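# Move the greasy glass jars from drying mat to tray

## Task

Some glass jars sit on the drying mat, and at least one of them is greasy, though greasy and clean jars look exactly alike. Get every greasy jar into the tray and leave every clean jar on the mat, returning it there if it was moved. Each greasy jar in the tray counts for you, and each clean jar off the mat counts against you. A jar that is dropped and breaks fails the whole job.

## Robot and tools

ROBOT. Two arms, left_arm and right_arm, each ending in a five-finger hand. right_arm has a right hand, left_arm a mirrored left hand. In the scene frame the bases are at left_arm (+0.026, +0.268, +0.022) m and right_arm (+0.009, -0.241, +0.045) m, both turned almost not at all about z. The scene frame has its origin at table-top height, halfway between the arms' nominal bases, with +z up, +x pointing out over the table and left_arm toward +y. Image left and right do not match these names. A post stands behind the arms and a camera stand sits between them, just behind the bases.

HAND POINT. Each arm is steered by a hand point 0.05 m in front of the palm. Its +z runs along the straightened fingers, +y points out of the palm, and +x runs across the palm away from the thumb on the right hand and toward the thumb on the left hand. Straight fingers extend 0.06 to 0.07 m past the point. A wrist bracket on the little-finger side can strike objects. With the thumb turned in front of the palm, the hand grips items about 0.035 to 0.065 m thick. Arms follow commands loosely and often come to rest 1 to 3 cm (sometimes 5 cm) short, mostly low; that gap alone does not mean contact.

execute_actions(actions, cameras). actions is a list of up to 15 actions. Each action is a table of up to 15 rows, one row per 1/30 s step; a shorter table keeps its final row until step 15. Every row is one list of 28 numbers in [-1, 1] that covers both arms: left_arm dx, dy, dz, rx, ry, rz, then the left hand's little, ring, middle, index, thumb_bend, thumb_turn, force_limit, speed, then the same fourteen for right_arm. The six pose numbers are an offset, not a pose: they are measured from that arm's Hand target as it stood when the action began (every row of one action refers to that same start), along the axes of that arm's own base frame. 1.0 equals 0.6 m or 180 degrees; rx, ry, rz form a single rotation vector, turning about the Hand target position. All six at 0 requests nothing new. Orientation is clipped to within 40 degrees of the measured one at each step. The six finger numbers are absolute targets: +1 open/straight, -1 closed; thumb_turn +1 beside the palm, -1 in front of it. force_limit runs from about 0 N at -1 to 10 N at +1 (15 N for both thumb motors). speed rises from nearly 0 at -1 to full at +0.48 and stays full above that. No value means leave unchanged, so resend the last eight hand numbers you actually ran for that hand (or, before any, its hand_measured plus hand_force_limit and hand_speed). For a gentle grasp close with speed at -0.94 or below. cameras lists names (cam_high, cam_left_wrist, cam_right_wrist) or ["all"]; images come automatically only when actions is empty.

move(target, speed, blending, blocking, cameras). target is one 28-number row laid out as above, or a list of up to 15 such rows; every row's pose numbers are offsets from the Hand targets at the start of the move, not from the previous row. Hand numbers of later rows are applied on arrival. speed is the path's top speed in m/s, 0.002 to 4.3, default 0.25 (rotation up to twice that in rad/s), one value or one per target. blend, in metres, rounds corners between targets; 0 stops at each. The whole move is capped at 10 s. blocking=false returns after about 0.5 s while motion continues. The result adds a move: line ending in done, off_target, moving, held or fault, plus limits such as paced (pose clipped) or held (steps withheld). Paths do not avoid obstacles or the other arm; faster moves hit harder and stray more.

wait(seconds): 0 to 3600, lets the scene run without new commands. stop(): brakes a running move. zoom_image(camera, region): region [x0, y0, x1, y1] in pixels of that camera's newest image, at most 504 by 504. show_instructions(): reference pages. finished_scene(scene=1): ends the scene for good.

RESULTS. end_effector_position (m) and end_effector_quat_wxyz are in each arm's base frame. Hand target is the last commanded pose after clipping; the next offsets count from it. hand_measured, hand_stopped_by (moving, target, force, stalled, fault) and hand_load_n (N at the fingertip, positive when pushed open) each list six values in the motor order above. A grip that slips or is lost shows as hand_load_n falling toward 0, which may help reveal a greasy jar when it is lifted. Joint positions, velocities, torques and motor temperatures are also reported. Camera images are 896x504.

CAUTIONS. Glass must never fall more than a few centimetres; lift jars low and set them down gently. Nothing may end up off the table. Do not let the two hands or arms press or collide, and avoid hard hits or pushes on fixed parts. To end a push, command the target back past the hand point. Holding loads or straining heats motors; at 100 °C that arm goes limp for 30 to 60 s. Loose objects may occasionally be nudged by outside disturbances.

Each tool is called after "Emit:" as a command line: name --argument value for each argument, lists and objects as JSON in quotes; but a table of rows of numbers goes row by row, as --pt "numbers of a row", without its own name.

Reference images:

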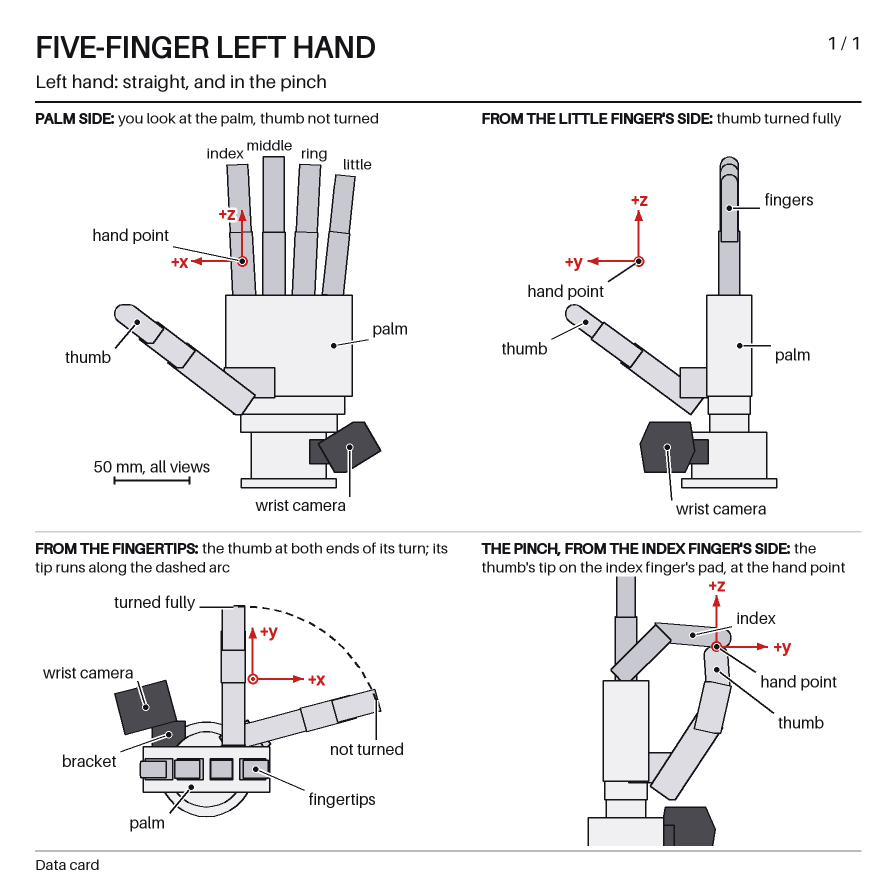

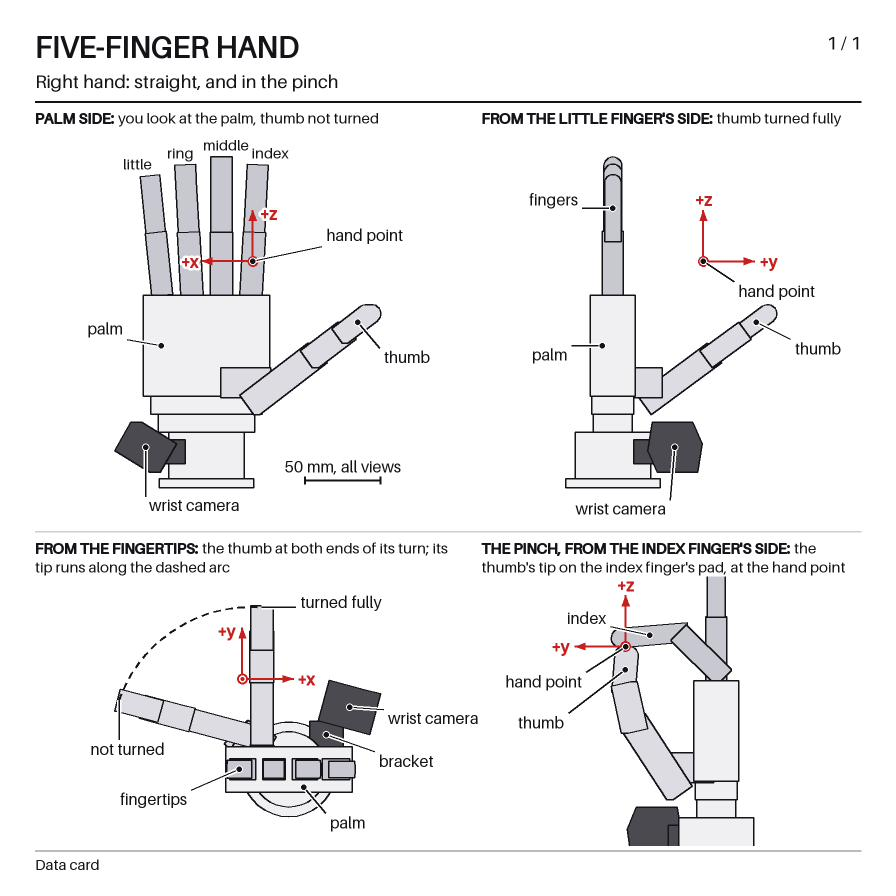

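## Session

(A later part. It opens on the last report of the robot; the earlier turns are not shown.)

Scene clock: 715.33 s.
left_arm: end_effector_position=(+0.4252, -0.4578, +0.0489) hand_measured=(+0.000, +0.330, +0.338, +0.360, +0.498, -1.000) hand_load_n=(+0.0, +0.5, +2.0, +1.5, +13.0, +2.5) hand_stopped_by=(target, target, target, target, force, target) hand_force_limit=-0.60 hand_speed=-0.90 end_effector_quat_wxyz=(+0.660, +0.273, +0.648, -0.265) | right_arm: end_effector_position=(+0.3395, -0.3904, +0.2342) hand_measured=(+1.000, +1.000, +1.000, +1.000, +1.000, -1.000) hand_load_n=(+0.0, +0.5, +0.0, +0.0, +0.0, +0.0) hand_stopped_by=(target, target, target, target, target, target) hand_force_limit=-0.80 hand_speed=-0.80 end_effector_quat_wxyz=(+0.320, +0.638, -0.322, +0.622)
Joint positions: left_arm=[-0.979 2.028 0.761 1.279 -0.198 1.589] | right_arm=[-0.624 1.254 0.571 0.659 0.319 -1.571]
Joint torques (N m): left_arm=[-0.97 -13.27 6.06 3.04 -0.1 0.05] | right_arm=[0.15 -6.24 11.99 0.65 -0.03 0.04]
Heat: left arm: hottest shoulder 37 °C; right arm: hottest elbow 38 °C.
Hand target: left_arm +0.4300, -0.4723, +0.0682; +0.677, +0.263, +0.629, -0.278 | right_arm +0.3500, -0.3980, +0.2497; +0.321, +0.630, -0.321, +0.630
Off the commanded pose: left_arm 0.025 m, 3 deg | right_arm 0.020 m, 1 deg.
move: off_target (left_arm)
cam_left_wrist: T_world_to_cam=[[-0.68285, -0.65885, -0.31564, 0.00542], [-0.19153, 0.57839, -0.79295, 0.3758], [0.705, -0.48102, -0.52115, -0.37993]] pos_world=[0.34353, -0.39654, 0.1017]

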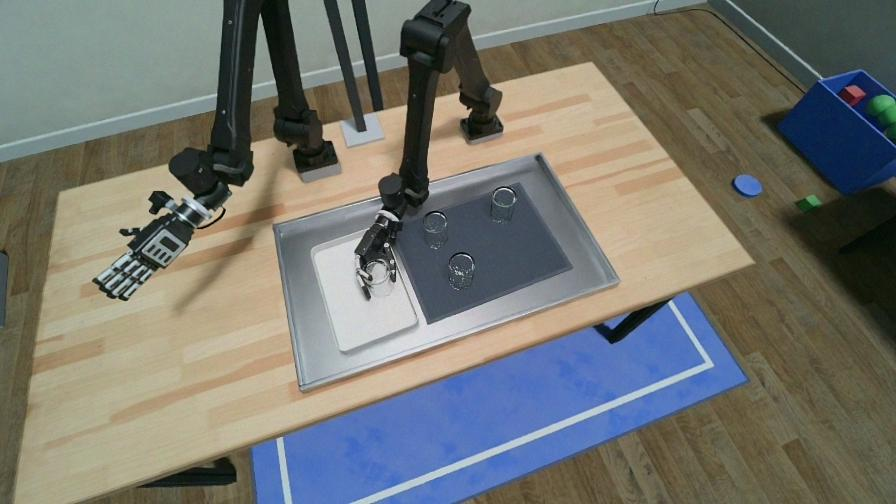

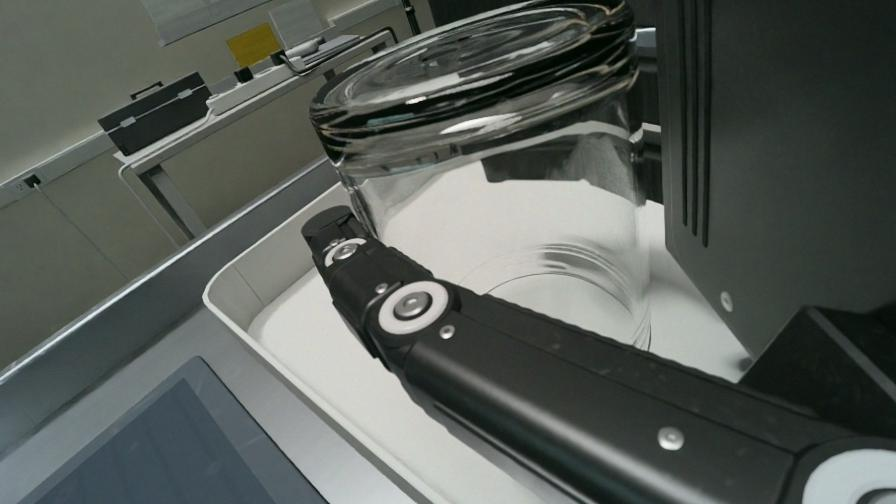

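Emit:
move --target '[0,0,-0.015,-0.0013,0.006,0, 0.0,0.33,0.338,0.36,0.45,-1,-0.6,-0.9, 0,0,0,0,0,0, 1.0,1.0,1.0,1.0,1.0,-1,-0.8,-0.8]' --speed 0.02 --cameras '["cam_left_wrist"]'

Scene clock: 719.03 s.
left_arm: end_effector_position=(+0.4259, -0.4591, +0.0445) hand_measured=(+0.000, +0.330, +0.338, +0.360, +0.498, -1.000) hand_load_n=(+0.0, +0.0, +1.5, +1.0, +13.0, +2.5) hand_stopped_by=(target, target, target, target, force, target) hand_force_limit=-0.60 hand_speed=-0.90 end_effector_quat_wxyz=(+0.658, +0.270, +0.650, -0.268) | right_arm: end_effector_position=(+0.3395, -0.3904, +0.2342) hand_measured=(+1.000, +1.000, +1.000, +1.000, +1.000, -1.000) hand_load_n=(+0.0, +0.0, +0.0, +0.0, +0.0, +0.0) hand_stopped_by=(target, target, target, target, target, target) hand_force_limit=-0.80 hand_speed=-0.80 end_effector_quat_wxyz=(+0.320, +0.638, -0.322, +0.622)
Joint positions: left_arm=[-0.979 2.04 0.767 1.284 -0.198 1.58] | right_arm=[-0.624 1.254 0.571 0.659 0.319 -1.571]
Joint torques (N m): left_arm=[-0.97 -13.1 5.9 2.91 -0.09 -0.02] | right_arm=[0.15 -6.24 11.96 0.65 -0.04 0.04]
Heat: left arm: hottest shoulder 37 °C; right arm: hottest elbow 39 °C.
Hand target: left_arm +0.4300, -0.4723, +0.0593; +0.671, +0.259, +0.635, -0.282 | right_arm +0.3500, -0.3980, +0.2497; +0.321, +0.630, -0.321, +0.630
Off the commanded pose: left_arm 0.020 m, 3 deg | right_arm 0.020 m, 1 deg.
move: off_target (left_arm)
cam_left_wrist: T_world_to_cam=[[-0.68496, -0.66064, -0.30722, 0.00333], [-0.19741, 0.57417, -0.79458, 0.37383], [0.70133, -0.48361, -0.5237, -0.38276]] pos_world=[0.34452, -0.39755, 0.09761]

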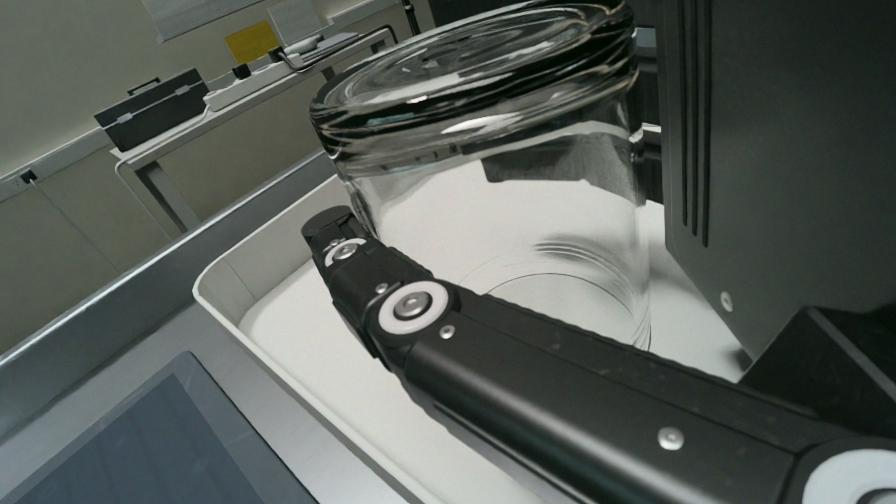

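Emit:
move --target '[0,0,-0.012,0,0,0, 0.0,0.33,0.338,0.36,0.45,-1,-0.6,-0.9, 0,0,0,0,0,0, 1.0,1.0,1.0,1.0,1.0,-1,-0.8,-0.8]' --speed 0.02 --cameras '["cam_left_wrist"]'

Scene clock: 721.57 s.
left_arm: end_effector_position=(+0.4273, -0.4612, +0.0440) hand_measured=(+0.000, +0.330, +0.338, +0.360, +0.498, -1.000) hand_load_n=(+0.0, +0.5, +2.0, +1.0, +13.0, +2.5) hand_stopped_by=(target, target, target, target, force, target) hand_force_limit=-0.60 hand_speed=-0.90 end_effector_quat_wxyz=(+0.663, +0.266, +0.645, -0.271) | right_arm: end_effector_position=(+0.3395, -0.3904, +0.2342) hand_measured=(+1.000, +1.000, +1.000, +1.000, +1.000, -1.000) hand_load_n=(+0.0, +0.0, +0.0, +0.0, +0.0, +0.0) hand_stopped_by=(target, target, target, target, target, target) hand_force_limit=-0.80 hand_speed=-0.80 end_effector_quat_wxyz=(+0.320, +0.638, -0.322, +0.622)
Joint positions: left_arm=[-0.979 2.056 0.775 1.306 -0.198 1.579] | right_arm=[-0.624 1.254 0.571 0.659 0.319 -1.571]
Joint torques (N m): left_arm=[-0.97 -12.86 5.55 2.7 -0.09 -0.04] | right_arm=[0.21 -6.18 11.96 0.65 -0.03 0.04]
Heat: left arm: hottest shoulder 37 °C; right arm: hottest elbow 39 °C.
Hand target: left_arm +0.4300, -0.4722, +0.0520; +0.671, +0.258, +0.635, -0.282 | right_arm +0.3500, -0.3980, +0.2497; +0.321, +0.630, -0.321, +0.630
Off the commanded pose: left_arm 0.014 m, 2 deg | right_arm 0.020 m, 1 deg.
move: off_target (left_arm)
cam_left_wrist: T_world_to_cam=[[-0.68225, -0.66502, -0.30379, -0.00055], [-0.19113, 0.56329, -0.80385, 0.36764], [0.7057, -0.49036, -0.51141, -0.39059]] pos_world=[0.34553, -0.39898, 0.09561]

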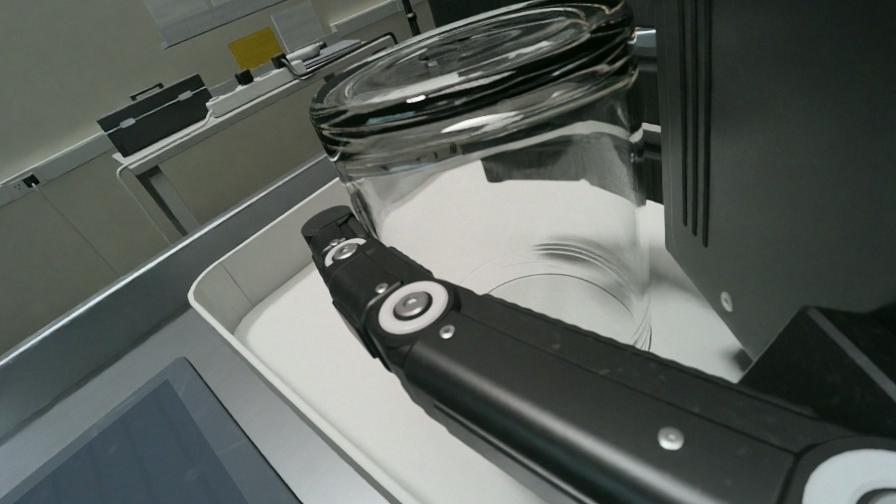

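Emit:
move --target '[0,0,-0.01,0,0,0, 0.0,0.33,0.338,0.36,0.45,-1,-0.6,-0.9, 0,0,0,0,0,0, 1.0,1.0,1.0,1.0,1.0,-1,-0.8,-0.8]' --speed 0.02 --cameras '["cam_high"]'

Emit:
zoom_image --camera "cam_high" --region '[320, 200, 440, 330]'

Scene clock: 725.90 s.
left_arm: end_effector_position=(+0.4285, -0.4629, +0.0433) hand_measured=(+0.000, +0.330, +0.338, +0.360, +0.498, -1.000) hand_load_n=(+0.0, +0.5, +1.5, +1.0, +13.0, +2.0) hand_stopped_by=(target, target, target, target, force, target) hand_force_limit=-0.60 hand_speed=-0.90 end_effector_quat_wxyz=(+0.666, +0.264, +0.641, -0.274) | right_arm: end_effector_position=(+0.3395, -0.3904, +0.2342) hand_measured=(+1.000, +1.000, +1.000, +1.000, +1.000, -1.000) hand_load_n=(+0.0, +0.0, +0.0, +0.0, +0.0, +0.0) hand_stopped_by=(target, target, target, target, target, target) hand_force_limit=-0.80 hand_speed=-0.80 end_effector_quat_wxyz=(+0.320, +0.638, -0.322, +0.622)
Joint positions: left_arm=[-0.979 2.069 0.782 1.325 -0.198 1.579] | right_arm=[-0.624 1.254 0.571 0.659 0.319 -1.571]
Joint torques (N m): left_arm=[-0.97 -12.45 5.26 2.54 -0.07 -0.04] | right_arm=[0.21 -6.24 11.96 0.64 -0.04 0.04]
Heat: left arm: hottest shoulder 37 °C; right arm: hottest elbow 39 °C.
Hand target: left_arm +0.4301, -0.4724, +0.0460; +0.671, +0.259, +0.635, -0.282 | right_arm +0.3500, -0.3980, +0.2497; +0.321, +0.630, -0.321, +0.630
Off the commanded pose: left_arm 0.010 m, 1 deg | right_arm 0.020 m, 1 deg.
move: done

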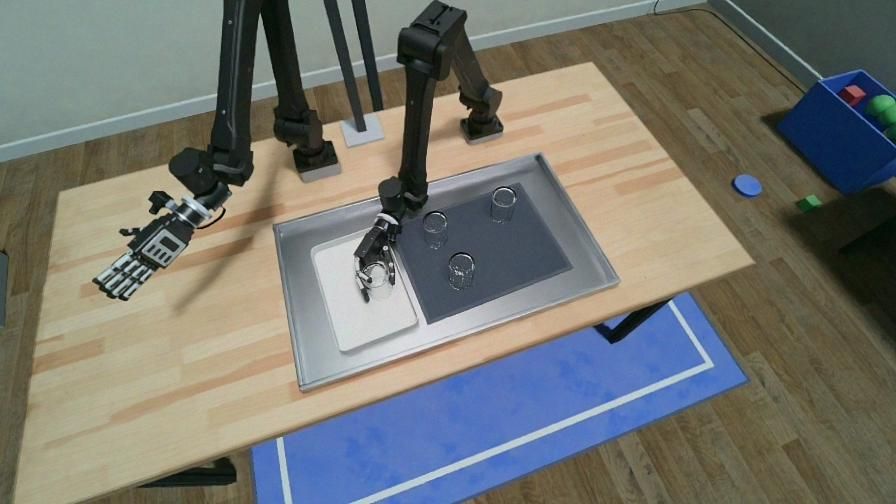

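Scaled by 3.877.

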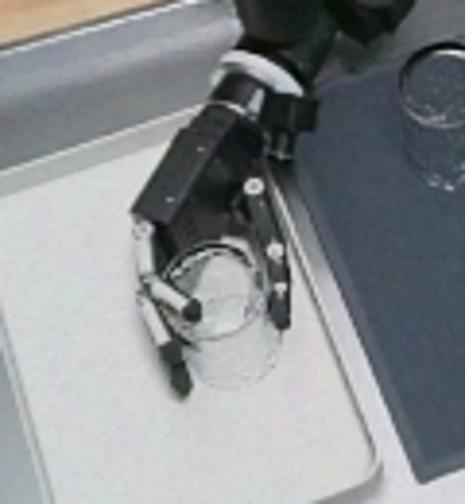

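Emit:
move --target '[0,0,0,0.010,0.010,0, 0.0,0.33,0.338,0.36,0.45,-1,-0.6,-0.9, 0,0,0,0,0,0, 1.0,1.0,1.0,1.0,1.0,-1,-0.8,-0.8]' --speed 0.02

Scene clock: 731.80 s.
left_arm: end_effector_position=(+0.4296, -0.4645, +0.0429) hand_measured=(+0.000, +0.330, +0.338, +0.360, +0.498, -1.000) hand_load_n=(+0.0, +0.5, +2.0, +1.5, +13.0, +2.0) hand_stopped_by=(target, target, target, target, force, target) hand_force_limit=-0.60 hand_speed=-0.90 end_effector_quat_wxyz=(+0.659, +0.269, +0.649, -0.269) | right_arm: end_effector_position=(+0.3395, -0.3904, +0.2342) hand_measured=(+1.000, +1.000, +1.000, +1.000, +1.000, -1.000) hand_load_n=(+0.0, +0.0, +0.0, +0.0, +0.0, +0.0) hand_stopped_by=(target, target, target, target, target, target) hand_force_limit=-0.80 hand_speed=-0.80 end_effector_quat_wxyz=(+0.320, +0.638, -0.322, +0.622)
Joint positions: left_arm=[-0.979 2.053 0.787 1.279 -0.199 1.579] | right_arm=[-0.624 1.254 0.571 0.659 0.319 -1.571]
Joint torques (N m): left_arm=[-0.97 -13.98 4.82 1.32 -0.07 -0.11] | right_arm=[0.15 -6.18 11.97 0.65 -0.04 0.04]
Heat: left arm: hottest shoulder 37 °C; right arm: hottest elbow 39 °C.
Hand target: left_arm +0.4300, -0.4723, +0.0461; +0.657, +0.265, +0.650, -0.276 | right_arm +0.3500, -0.3980, +0.2497; +0.321, +0.630, -0.321, +0.630
Off the commanded pose: left_arm 0.008 m, 1 deg | right_arm 0.020 m, 1 deg.
move: done

Emit:
move --target '[0,0,0,0,0,0, 0.45,0.42,0.42,0.44,0.45,-1,-0.6,-0.9, 0,0,0,0,0,0, 1.0,1.0,1.0,1.0,1.0,-1,-0.8,-0.8]'

Emit:
move --target '[0,0,0,0,0,0, 0.55,0.52,0.52,0.54,0.55,-1,-0.6,-0.9, 0,0,0,0,0,0, 1.0,1.0,1.0,1.0,1.0,-1,-0.8,-0.8]' --cameras '["cam_left_wrist","cam_high"]'

Scene clock: 736.73 s.
left_arm: end_effector_position=(+0.4297, -0.4644, +0.0425) hand_measured=(+0.450, +0.420, +0.420, +0.440, +0.496, -1.000) hand_load_n=(+0.0, +0.0, +0.0, +1.0, +5.0, +0.0) hand_stopped_by=(target, target, target, target, force, target) hand_force_limit=-0.60 hand_speed=-0.90 end_effector_quat_wxyz=(+0.659, +0.269, +0.650, -0.268) | right_arm: end_effector_position=(+0.3395, -0.3904, +0.2342) hand_measured=(+1.000, +1.000, +1.000, +1.000, +1.000, -1.000) hand_load_n=(+0.0, +0.0, +0.0, +0.0, +0.0, +0.0) hand_stopped_by=(target, target, target, target, target, target) hand_force_limit=-0.80 hand_speed=-0.80 end_effector_quat_wxyz=(+0.320, +0.638, -0.322, +0.622)
Joint positions: left_arm=[-0.979 2.053 0.787 1.277 -0.2 1.578] | right_arm=[-0.624 1.254 0.571 0.659 0.319 -1.571]
Joint torques (N m): left_arm=[-0.85 -13.92 4.82 1.36 -0.04 -0.11] | right_arm=[0.09 -6.24 11.96 0.66 -0.03 0.05]
Heat: left arm: hottest shoulder 37 °C; right arm: hottest elbow 39 °C.
Hand target: left_arm +0.4300, -0.4723, +0.0460; +0.657, +0.265, +0.650, -0.276 | right_arm +0.3500, -0.3980, +0.2497; +0.321, +0.630, -0.321, +0.630
Off the commanded pose: left_arm 0.009 m, 1 deg | right_arm 0.020 m, 1 deg.
move: done

Scene clock: 737.37 s.
left_arm: end_effector_position=(+0.4295, -0.4642, +0.0399) hand_measured=(+0.550, +0.520, +0.520, +0.540, +0.550, -1.000) hand_load_n=(+0.0, +0.0, +0.0, +0.0, +0.0, +0.5) hand_stopped_by=(target, target, target, target, target, target) hand_force_limit=-0.60 hand_speed=-0.90 end_effector_quat_wxyz=(+0.655, +0.270, +0.653, -0.267) | right_arm: end_effector_position=(+0.3395, -0.3904, +0.2342) hand_measured=(+1.000, +1.000, +1.000, +1.000, +1.000, -1.000) hand_load_n=(+0.0, +0.0, +0.0, +0.0, +0.0, +0.0) hand_stopped_by=(target, target, target, target, target, target) hand_force_limit=-0.80 hand_speed=-0.80 end_effector_quat_wxyz=(+0.320, +0.638, -0.322, +0.622)
Joint positions: left_arm=[-0.979 2.053 0.787 1.268 -0.2 1.577] | right_arm=[-0.624 1.254 0.571 0.659 0.319 -1.571]
Joint torques (N m): left_arm=[-0.85 -13.98 4.81 1.77 -0.03 -0.1] | right_arm=[0.15 -6.18 11.96 0.65 -0.04 0.04]
Heat: left arm: hottest shoulder 37 °C; right arm: hottest elbow 39 °C.
Hand target: left_arm +0.4300, -0.4723, +0.0461; +0.657, +0.265, +0.650, -0.276 | right_arm +0.3500, -0.3980, +0.2497; +0.321, +0.630, -0.321, +0.630
Off the commanded pose: left_arm 0.010 m, 1 deg | right_arm 0.020 m, 1 deg.
move: done
cam_left_wrist: T_world_to_cam=[[-0.68624, -0.66018, -0.30533, 0.00175], [-0.20414, 0.57771, -0.7903, 0.3782], [0.69814, -0.48001, -0.53122, -0.38688]] pos_world=[0.3485, -0.40304, 0.09391]
Images, in order (width x height): cam_high 896x504, cam_left_wrist 896x504.

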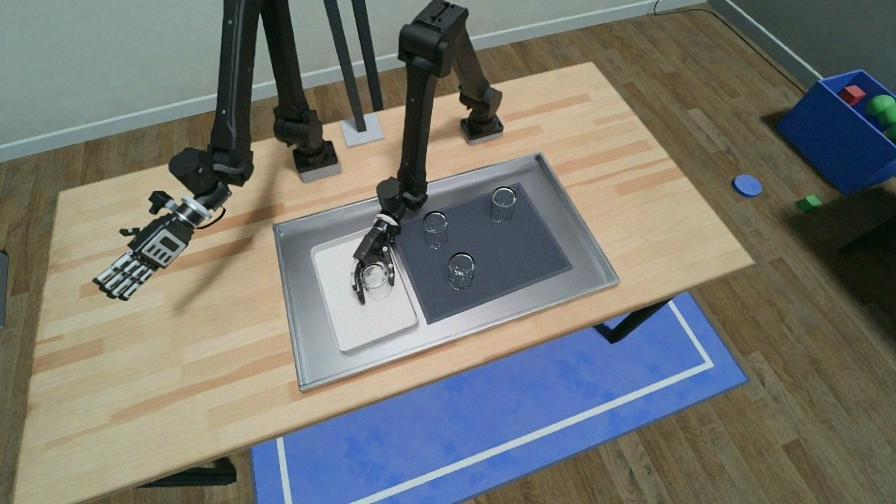

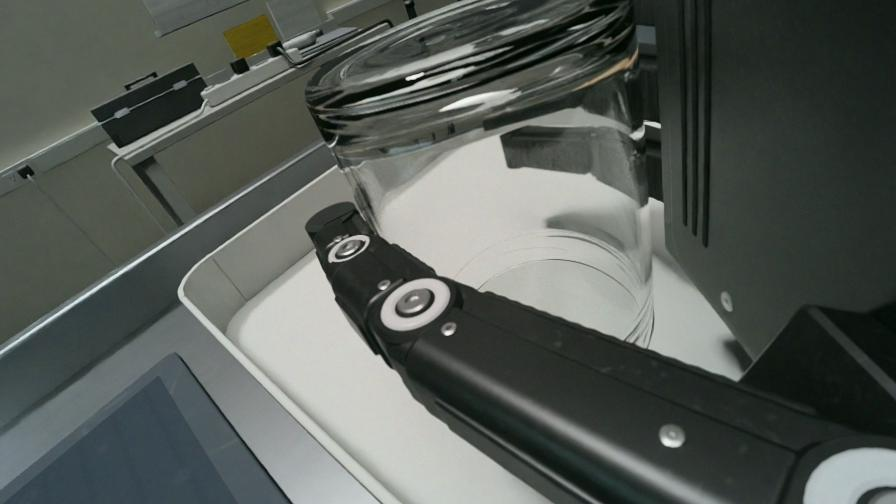

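Emit:
move --target '[0,0,0,0,0,0, 1,1,1,1,1,-1,-0.6,-0.8, 0,0,0,0,0,0, 1.0,1.0,1.0,1.0,1.0,-1,-0.8,-0.8]'

Emit:
move --pt "-0.008 -0.008 0.0 0 0 0 1 1 1 1 1 -1 -0.6 -0.8 0 0 0 0 0 0 1.0 1.0 1.0 1.0 1.0 -1 -0.8 -0.8" --pt "-0.008 -0.008 0.25 0 0 0 1 1 1 1 1 -1 -0.6 -0.8 0 0 0 0 0 0 1.0 1.0 1.0 1.0 1.0 -1 -0.8 -0.8" --speed '[0.04,0.08]' --cameras '["cam_left_wrist","cam_high"]'

Scene clock: 742.30 s.
left_arm: end_effector_position=(+0.4295, -0.4642, +0.0399) hand_measured=(+1.000, +1.000, +1.000, +1.000, +1.000, -1.000) hand_load_n=(+0.0, +0.0, +0.5, +0.0, +0.0, +0.0) hand_stopped_by=(target, target, target, target, target, target) hand_force_limit=-0.60 hand_speed=-0.80 end_effector_quat_wxyz=(+0.655, +0.270, +0.653, -0.267) | right_arm: end_effector_position=(+0.3395, -0.3904, +0.2342) hand_measured=(+1.000, +1.000, +1.000, +1.000, +1.000, -1.000) hand_load_n=(+0.0, +0.0, +0.0, +0.0, +0.0, +0.0) hand_stopped_by=(target, target, target, target, target, target) hand_force_limit=-0.80 hand_speed=-0.80 end_effector_quat_wxyz=(+0.320, +0.638, -0.322, +0.622)
Joint positions: left_arm=[-0.979 2.053 0.787 1.268 -0.2 1.576] | right_arm=[-0.624 1.254 0.571 0.659 0.319 -1.571]
Joint torques (N m): left_arm=[-0.85 -13.98 4.83 1.78 -0.04 -0.1] | right_arm=[0.21 -6.24 11.99 0.65 -0.03 0.04]
Heat: left arm: hottest shoulder 37 °C; right arm: hottest elbow 39 °C.
Hand target: left_arm +0.4300, -0.4723, +0.0461; +0.657, +0.265, +0.650, -0.276 | right_arm +0.3500, -0.3980, +0.2497; +0.321, +0.630, -0.321, +0.630
Off the commanded pose: left_arm 0.010 m, 1 deg | right_arm 0.020 m, 1 deg.
move: done

Scene clock: 745.23 s.
left_arm: end_effector_position=(+0.4208, -0.4644, +0.1724) hand_measured=(+1.000, +1.000, +1.000, +1.000, +1.000, -1.000) hand_load_n=(+0.0, +0.0, -0.5, +0.0, +0.0, +0.5) hand_stopped_by=(target, target, target, target, target, target) hand_force_limit=-0.60 hand_speed=-0.80 end_effector_quat_wxyz=(+0.646, +0.277, +0.661, -0.262) | right_arm: end_effector_position=(+0.3395, -0.3904, +0.2342) hand_measured=(+1.000, +1.000, +1.000, +1.000, +1.000, -1.000) hand_load_n=(+0.0, +0.0, +0.0, +0.0, +0.0, +0.0) hand_stopped_by=(target, target, target, target, target, target) hand_force_limit=-0.80 hand_speed=-0.80 end_effector_quat_wxyz=(+0.320, +0.638, -0.322, +0.622)
Joint positions: left_arm=[-0.994 1.657 0.787 0.842 -0.213 1.576] | right_arm=[-0.624 1.254 0.571 0.659 0.319 -1.571]
Joint torques (N m): left_arm=[-0.85 -12.51 9.01 1.78 -0.09 -0.1] | right_arm=[0.21 -6.24 11.96 0.64 -0.03 0.04]
Heat: left arm: hottest shoulder 37 °C; right arm: hottest elbow 39 °C.
Hand target: left_arm +0.4253, -0.4770, +0.1960; +0.657, +0.265, +0.650, -0.276 | right_arm +0.3500, -0.3980, +0.2497; +0.321, +0.630, -0.321, +0.630
Off the commanded pose: left_arm 0.027 m, 3 deg | right_arm 0.020 m, 1 deg.
move: off_target (left_arm)
cam_left_wrist: T_world_to_cam=[[-0.69277, -0.65109, -0.31009, 0.04392], [-0.21547, 0.59722, -0.77259, 0.49204], [0.68822, -0.46841, -0.55403, -0.29703]] pos_world=[0.34087, -0.4044, 0.2292]
Images, in order (width x height): cam_high 896x504, cam_left_wrist 896x504.

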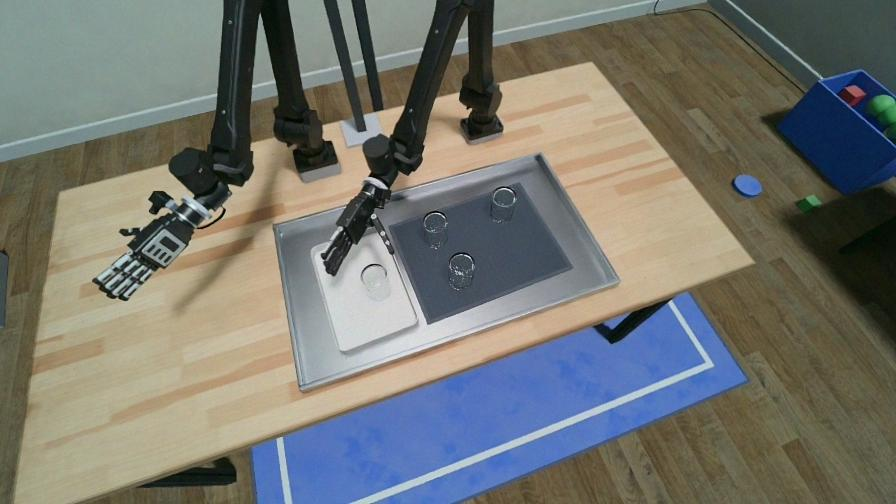

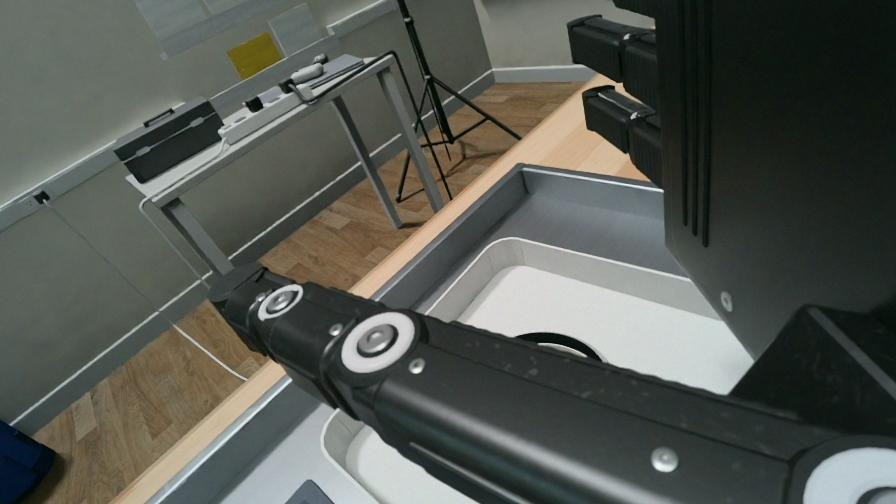

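Emit:
move --target '[0.1245,0.96,0.173,-0.1081,0.6586,0.3654, 1,1,1,1,1,1,-0.6,-0.2, 0,0,0,0,0,0, 1.0,1.0,1.0,1.0,1.0,-1,-0.8,-0.8]' --speed 0.3 --cameras '["all"]'

Scene clock: 757.83 s.
left_arm: end_effector_position=(+0.4913, +0.1006, +0.2888) hand_measured=(+1.000, +1.000, +1.000, +1.000, +1.000, +1.000) hand_load_n=(+0.0, +0.0, +0.0, +0.0, +0.0, +0.0) hand_stopped_by=(target, target, target, target, target, target) hand_force_limit=-0.60 hand_speed=-0.20 end_effector_quat_wxyz=(+0.004, -0.517, +0.844, -0.144) | right_arm: end_effector_position=(+0.3395, -0.3904, +0.2342) hand_measured=(+1.000, +1.000, +1.000, +1.000, +1.000, -1.000) hand_load_n=(+0.0, +0.0, +0.0, +0.0, +0.0, +0.0) hand_stopped_by=(target, target, target, target, target, target) hand_force_limit=-0.80 hand_speed=-0.80 end_effector_quat_wxyz=(+0.320, +0.638, -0.322, +0.622)
Joint positions: left_arm=[0.275 1.779 1.969 -1.672 0.277 0.734] | right_arm=[-0.624 1.254 0.571 0.659 0.319 -1.571]
Joint torques (N m): left_arm=[-0.91 -14.51 10.58 0.29 0.22 -0.14] | right_arm=[0.09 -6.24 11.97 0.64 -0.03 0.04]
Heat: left arm: hottest shoulder 37 °C; right arm: hottest elbow 39 °C.
Hand target: left_arm +0.5000, +0.0990, +0.2998; -0.124, -0.502, +0.849, -0.107 | right_arm +0.3500, -0.3980, +0.2497; +0.321, +0.630, -0.321, +0.630
Off the commanded pose: left_arm 0.014 m, 15 deg | right_arm 0.020 m, 1 deg.
joint sent to its limit (left arm) — joint 4 (wrist pitch), lower limit. The joint targets are off in orientation, not in position.
move: off_target (left_arm)
cam_left_wrist: T_world_to_cam=[[0.68768, -0.65969, 0.30315, -0.35777], [-0.68349, -0.44746, 0.57674, 0.20509], [-0.24482, -0.60381, -0.7586, 0.51479]] pos_world=[0.51225, 0.16659, 0.3807]
cam_right_wrist: T_world_to_cam=[[-0.78926, -0.5326, 0.30562, -0.01661], [-0.49806, 0.26413, -0.82594, 0.46965], [0.35916, -0.8041, -0.47373, -0.21222]] pos_world=[0.29703, -0.30354, 0.29245]

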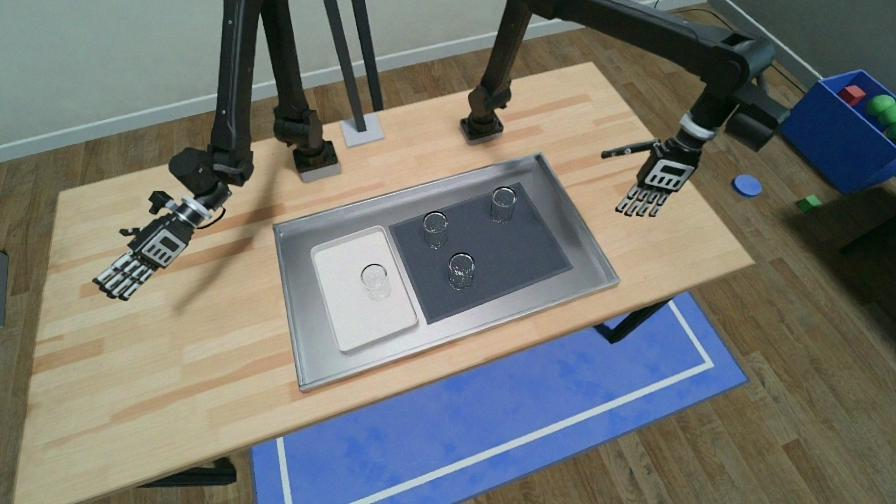

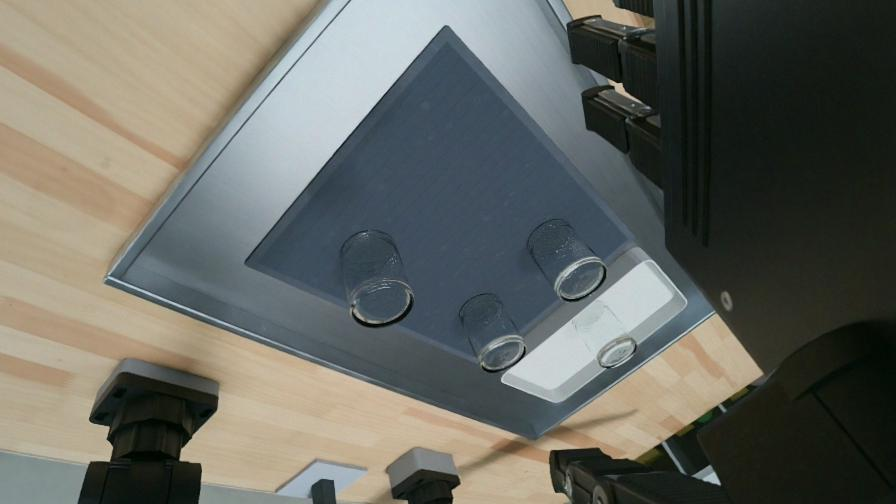

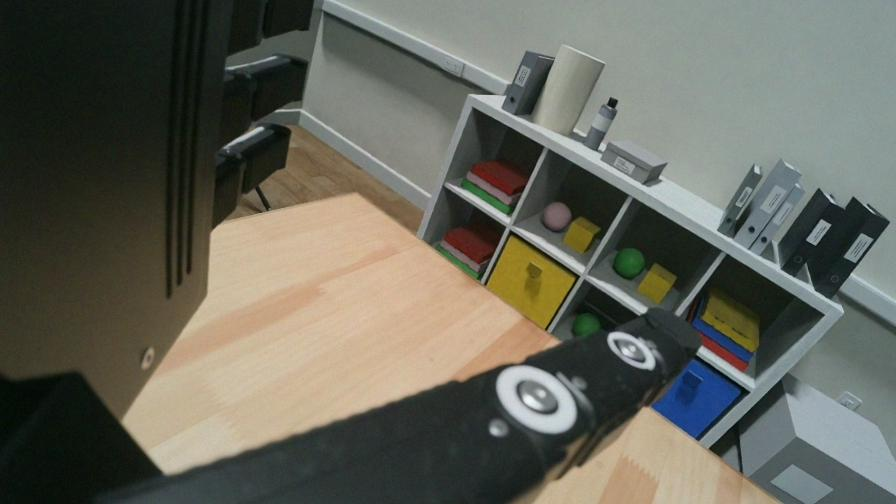

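Emit:
move --target '[0,0,0,0,0,0, 1,1,1,1,1,1,-0.6,-0.2, 0.25,0.58,-0.05,0,0,0.3, 1.0,1.0,1.0,1.0,1.0,-1,-0.8,-0.8]' --speed 0.3

Emit:
move --target '[0,0,0,0,0,0, 1,1,1,1,1,1,-0.6,-0.2, -0.17,0.497,-0.12,-0.0167,0,0.5, 1.0,1.0,1.0,1.0,1.0,-1,-0.8,-0.8]' --speed 0.2 --cameras '["all"]'

Scene clock: 777.00 s.
left_arm: end_effector_position=(+0.4913, +0.1006, +0.2888) hand_measured=(+1.000, +1.000, +1.000, +1.000, +1.000, +1.000) hand_load_n=(+0.0, +0.0, +0.0, +0.0, +0.0, +0.0) hand_stopped_by=(target, target, target, target, target, target) hand_force_limit=-0.60 hand_speed=-0.20 end_effector_quat_wxyz=(+0.004, -0.518, +0.843, -0.144) | right_arm: end_effector_position=(+0.4904, -0.0511, +0.2021) hand_measured=(+1.000, +1.000, +1.000, +1.000, +1.000, -1.000) hand_load_n=(+0.0, +0.0, +0.0, +0.0, +0.0, +0.0) hand_stopped_by=(target, target, target, target, target, target) hand_force_limit=-0.80 hand_speed=-0.80 end_effector_quat_wxyz=(+0.002, +0.722, +0.000, +0.691)
Joint positions: left_arm=[0.275 1.779 1.969 -1.672 0.277 0.733] | right_arm=[0.034 1.198 0.438 0.716 0.036 -1.571]
Joint torques (N m): left_arm=[-0.97 -14.45 10.58 0.27 0.22 -0.14] | right_arm=[0.26 -5.25 10.06 1.81 -0.1 0.04]
Heat: left arm: hottest elbow 39 °C; right arm: hottest elbow 39 °C.
Hand target: left_arm +0.5000, +0.0990, +0.2998; -0.124, -0.502, +0.849, -0.107 | right_arm +0.4999, -0.0499, +0.2197; +0.000, +0.707, +0.000, +0.707
Off the commanded pose: left_arm 0.014 m, 15 deg | right_arm 0.020 m, 2 deg.
joint sent to its limit (left arm) — joint 4 (wrist pitch), lower limit. The joint targets are off in orientation, not in position.
move: off_target (right_arm)

Scene clock: 781.83 s.
left_arm: end_effector_position=(+0.4913, +0.1006, +0.2888) hand_measured=(+1.000, +1.000, +1.000, +1.000, +1.000, +1.000) hand_load_n=(+0.0, +0.0, +0.0, +0.0, +0.0, +0.0) hand_stopped_by=(target, target, target, target, target, target) hand_force_limit=-0.60 hand_speed=-0.20 end_effector_quat_wxyz=(+0.004, -0.518, +0.843, -0.144) | right_arm: end_effector_position=(+0.3880, +0.2430, +0.1370) hand_measured=(+1.000, +1.000, +1.000, +1.000, +1.000, -1.000) hand_load_n=(+0.0, +0.0, +0.0, +0.0, +0.0, +0.0) hand_stopped_by=(target, target, target, target, target, target) hand_force_limit=-0.80 hand_speed=-0.80 end_effector_quat_wxyz=(+0.487, -0.511, -0.508, -0.494)
Joint positions: left_arm=[0.275 1.779 1.969 -1.672 0.277 0.733] | right_arm=[0.156 1.475 0.468 0.787 -1.4 -1.793]
Joint torques (N m): left_arm=[-1.03 -14.39 10.54 0.27 0.22 -0.14] | right_arm=[0.73 -7.24 8.53 0.18 -0.39 -0.09]
Heat: left arm: hottest elbow 39 °C; right arm: hottest elbow 39 °C.
Hand target: left_arm +0.5000, +0.0990, +0.2998; -0.124, -0.502, +0.849, -0.107 | right_arm +0.3980, +0.2482, +0.1477; +0.483, -0.500, -0.517, -0.500
Off the commanded pose: left_arm 0.014 m, 15 deg | right_arm 0.016 m, 2 deg.
joint sent to its limit (left arm) — joint 4 (wrist pitch), lower limit. The joint targets are off in orientation, not in position.
move: off_target (right_arm)
cam_left_wrist: T_world_to_cam=[[0.68817, -0.65918, 0.30315, -0.35811], [-0.6831, -0.44784, 0.5769, 0.20478], [-0.24452, -0.60409, -0.75847, 0.51455]] pos_world=[0.51215, 0.16649, 0.3807]
cam_right_wrist: T_world_to_cam=[[0.95235, -0.03823, 0.30259, -0.40671], [0.23936, -0.52121, -0.81918, 0.15005], [0.18903, 0.85257, -0.48723, -0.10113]] pos_world=[0.37053, 0.14888, 0.19671]

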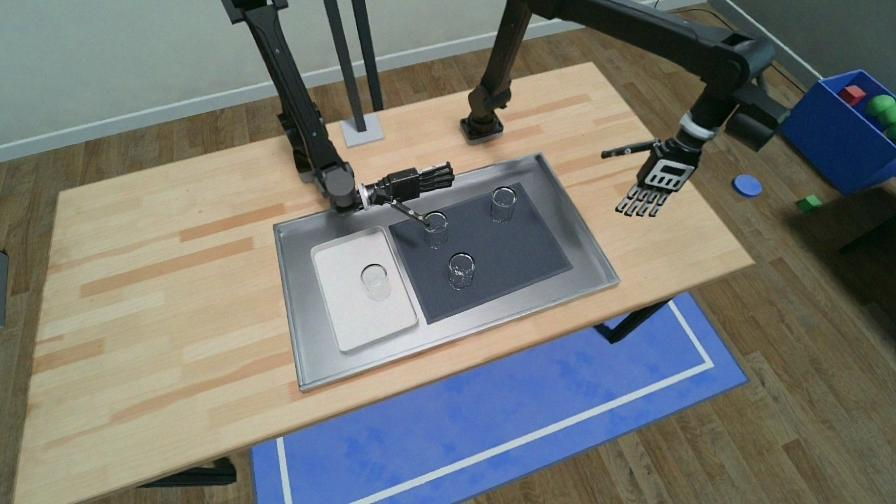

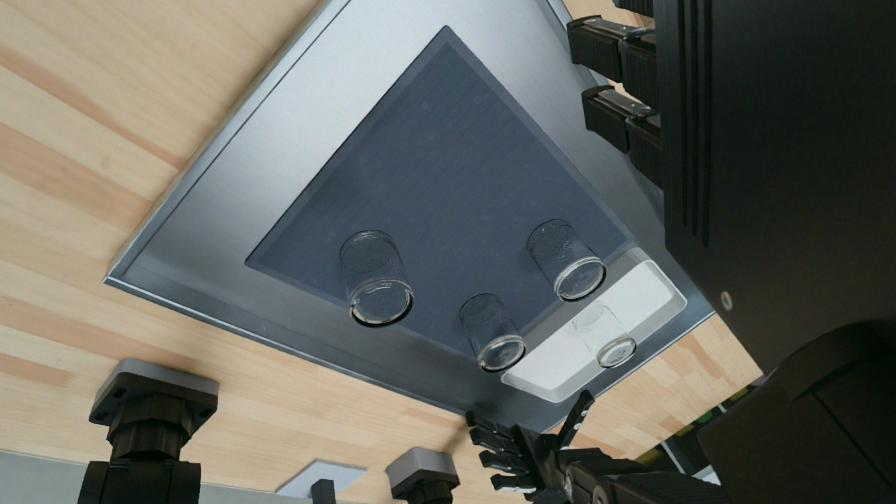

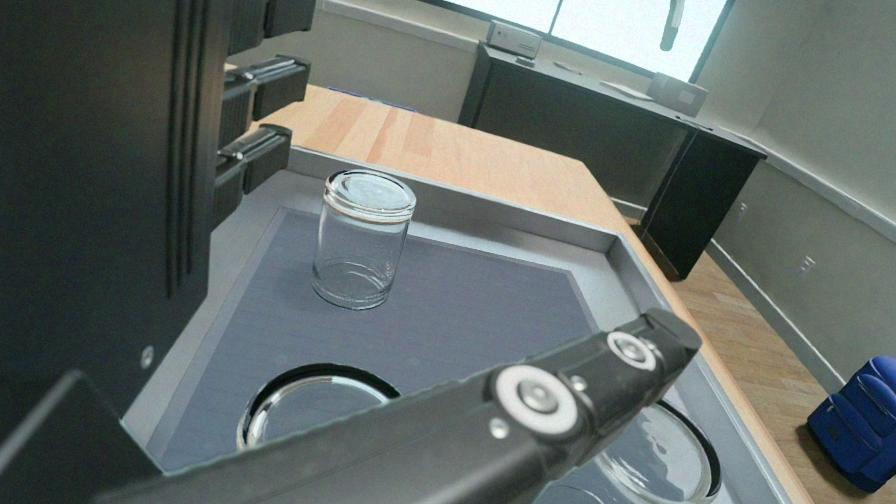

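Emit:
move --target '[0,0,0,0,0,0, 1,1,1,1,1,1,-0.6,-0.2, -0.02,-0.002,-0.153,0,0,0, 1.0,1.0,1.0,1.0,1.0,-1,-0.8,-0.8]' --speed 0.1 --cameras '["cam_right_wrist"]'

Scene clock: 788.93 s.
left_arm: end_effector_position=(+0.4913, +0.1006, +0.2888) hand_measured=(+1.000, +1.000, +1.000, +1.000, +1.000, +1.000) hand_load_n=(+0.0, +0.0, +0.0, +0.0, +0.0, +0.0) hand_stopped_by=(target, target, target, target, target, target) hand_force_limit=-0.60 hand_speed=-0.20 end_effector_quat_wxyz=(+0.004, -0.518, +0.843, -0.144) | right_arm: end_effector_position=(+0.3905, +0.2435, +0.0592) hand_measured=(+1.000, +1.000, +1.000, +1.000, +1.000, -1.000) hand_load_n=(+0.0, +0.0, +0.0, +0.0, +0.0, +0.0) hand_stopped_by=(target, target, target, target, target, target) hand_force_limit=-0.80 hand_speed=-0.80 end_effector_quat_wxyz=(+0.478, -0.501, -0.516, -0.503)
Joint positions: left_arm=[0.275 1.779 1.969 -1.672 0.277 0.733] | right_arm=[0.156 1.805 0.453 1.139 -1.4 -1.821]
Joint torques (N m): left_arm=[-0.97 -14.45 10.58 0.25 0.23 -0.14] | right_arm=[0.85 -8.12 2.37 1.17 -0.3 0.11]
Heat: left arm: hottest elbow 40 °C; right arm: hottest elbow 38 °C.
Hand target: left_arm +0.5000, +0.0990, +0.2998; -0.124, -0.502, +0.849, -0.107 | right_arm +0.3860, +0.2471, +0.0559; +0.483, -0.500, -0.517, -0.500
Off the commanded pose: left_arm 0.014 m, 15 deg | right_arm 0.007 m, 1 deg.
joint sent to its limit (left arm) — joint 4 (wrist pitch), lower limit. The joint targets are off in orientation, not in position.
move: done
cam_right_wrist: T_world_to_cam=[[0.94099, -0.03713, 0.33639, -0.38342], [0.26925, -0.52006, -0.81058, 0.07354], [0.20504, 0.85332, -0.47938, -0.1468]] pos_world=[0.37109, 0.14928, 0.11821]

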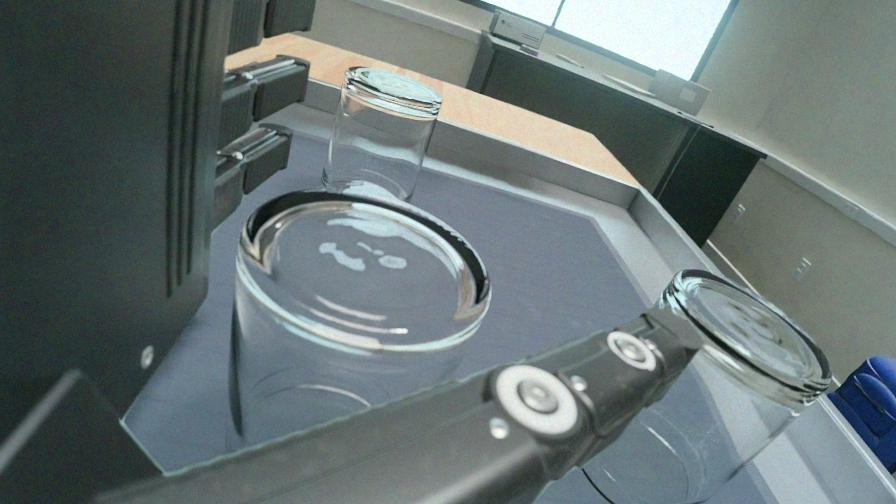

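Emit:
move --target '[0,0,0,0,0,0, 1,1,1,1,1,1,-0.6,-0.2, 0.003,0.0108,-0.08,0,0,0, 1.0,1.0,1.0,1.0,1.0,-1,-0.8,-0.8]' --speed 0.06 --cameras '["cam_right_wrist"]'

Scene clock: 792.97 s.
left_arm: end_effector_position=(+0.4913, +0.1006, +0.2888) hand_measured=(+1.000, +1.000, +1.000, +1.000, +1.000, +1.000) hand_load_n=(+0.0, +0.0, +0.0, +0.0, +0.0, +0.0) hand_stopped_by=(target, target, target, target, target, target) hand_force_limit=-0.60 hand_speed=-0.20 end_effector_quat_wxyz=(+0.004, -0.518, +0.843, -0.144) | right_arm: end_effector_position=(+0.3854, +0.2491, +0.0076) hand_measured=(+1.000, +1.000, +1.000, +1.000, +1.000, -1.000) hand_load_n=(+0.0, +0.0, +0.0, +0.0, +0.0, +0.5) hand_stopped_by=(target, target, target, target, target, target) hand_force_limit=-0.80 hand_speed=-0.80 end_effector_quat_wxyz=(+0.483, -0.505, -0.513, -0.498)
Joint positions: left_arm=[0.275 1.779 1.969 -1.672 0.277 0.733] | right_arm=[0.175 2.022 0.471 1.343 -1.385 -1.798]
Joint torques (N m): left_arm=[-0.97 -14.39 10.56 0.28 0.22 -0.14] | right_arm=[0.85 -9.29 2.19 1.17 -0.17 0.11]
Heat: left arm: hottest elbow 40 °C; right arm: hottest elbow 37 °C.
Hand target: left_arm +0.5000, +0.0990, +0.2998; -0.124, -0.502, +0.849, -0.107 | right_arm +0.3879, +0.2535, +0.0080; +0.483, -0.500, -0.517, -0.500
Off the commanded pose: left_arm 0.014 m, 15 deg | right_arm 0.005 m, 1 deg.
joint sent to its limit (left arm) — joint 4 (wrist pitch), lower limit. The joint targets are off in orientation, not in position.
move: done
cam_right_wrist: T_world_to_cam=[[0.94671, -0.03371, 0.32032, -0.364], [0.25686, -0.52101, -0.81398, 0.04098], [0.19433, 0.85288, -0.48459, -0.17096]] pos_world=[0.3673, 0.15488, 0.06711]

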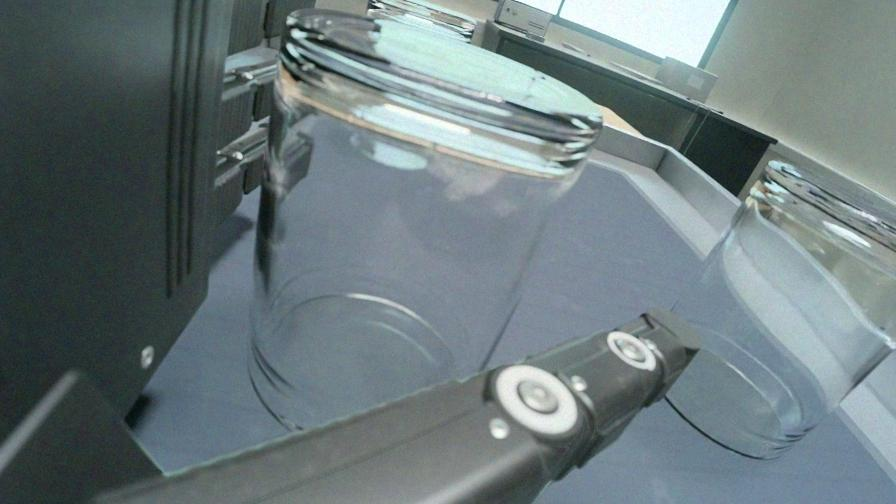

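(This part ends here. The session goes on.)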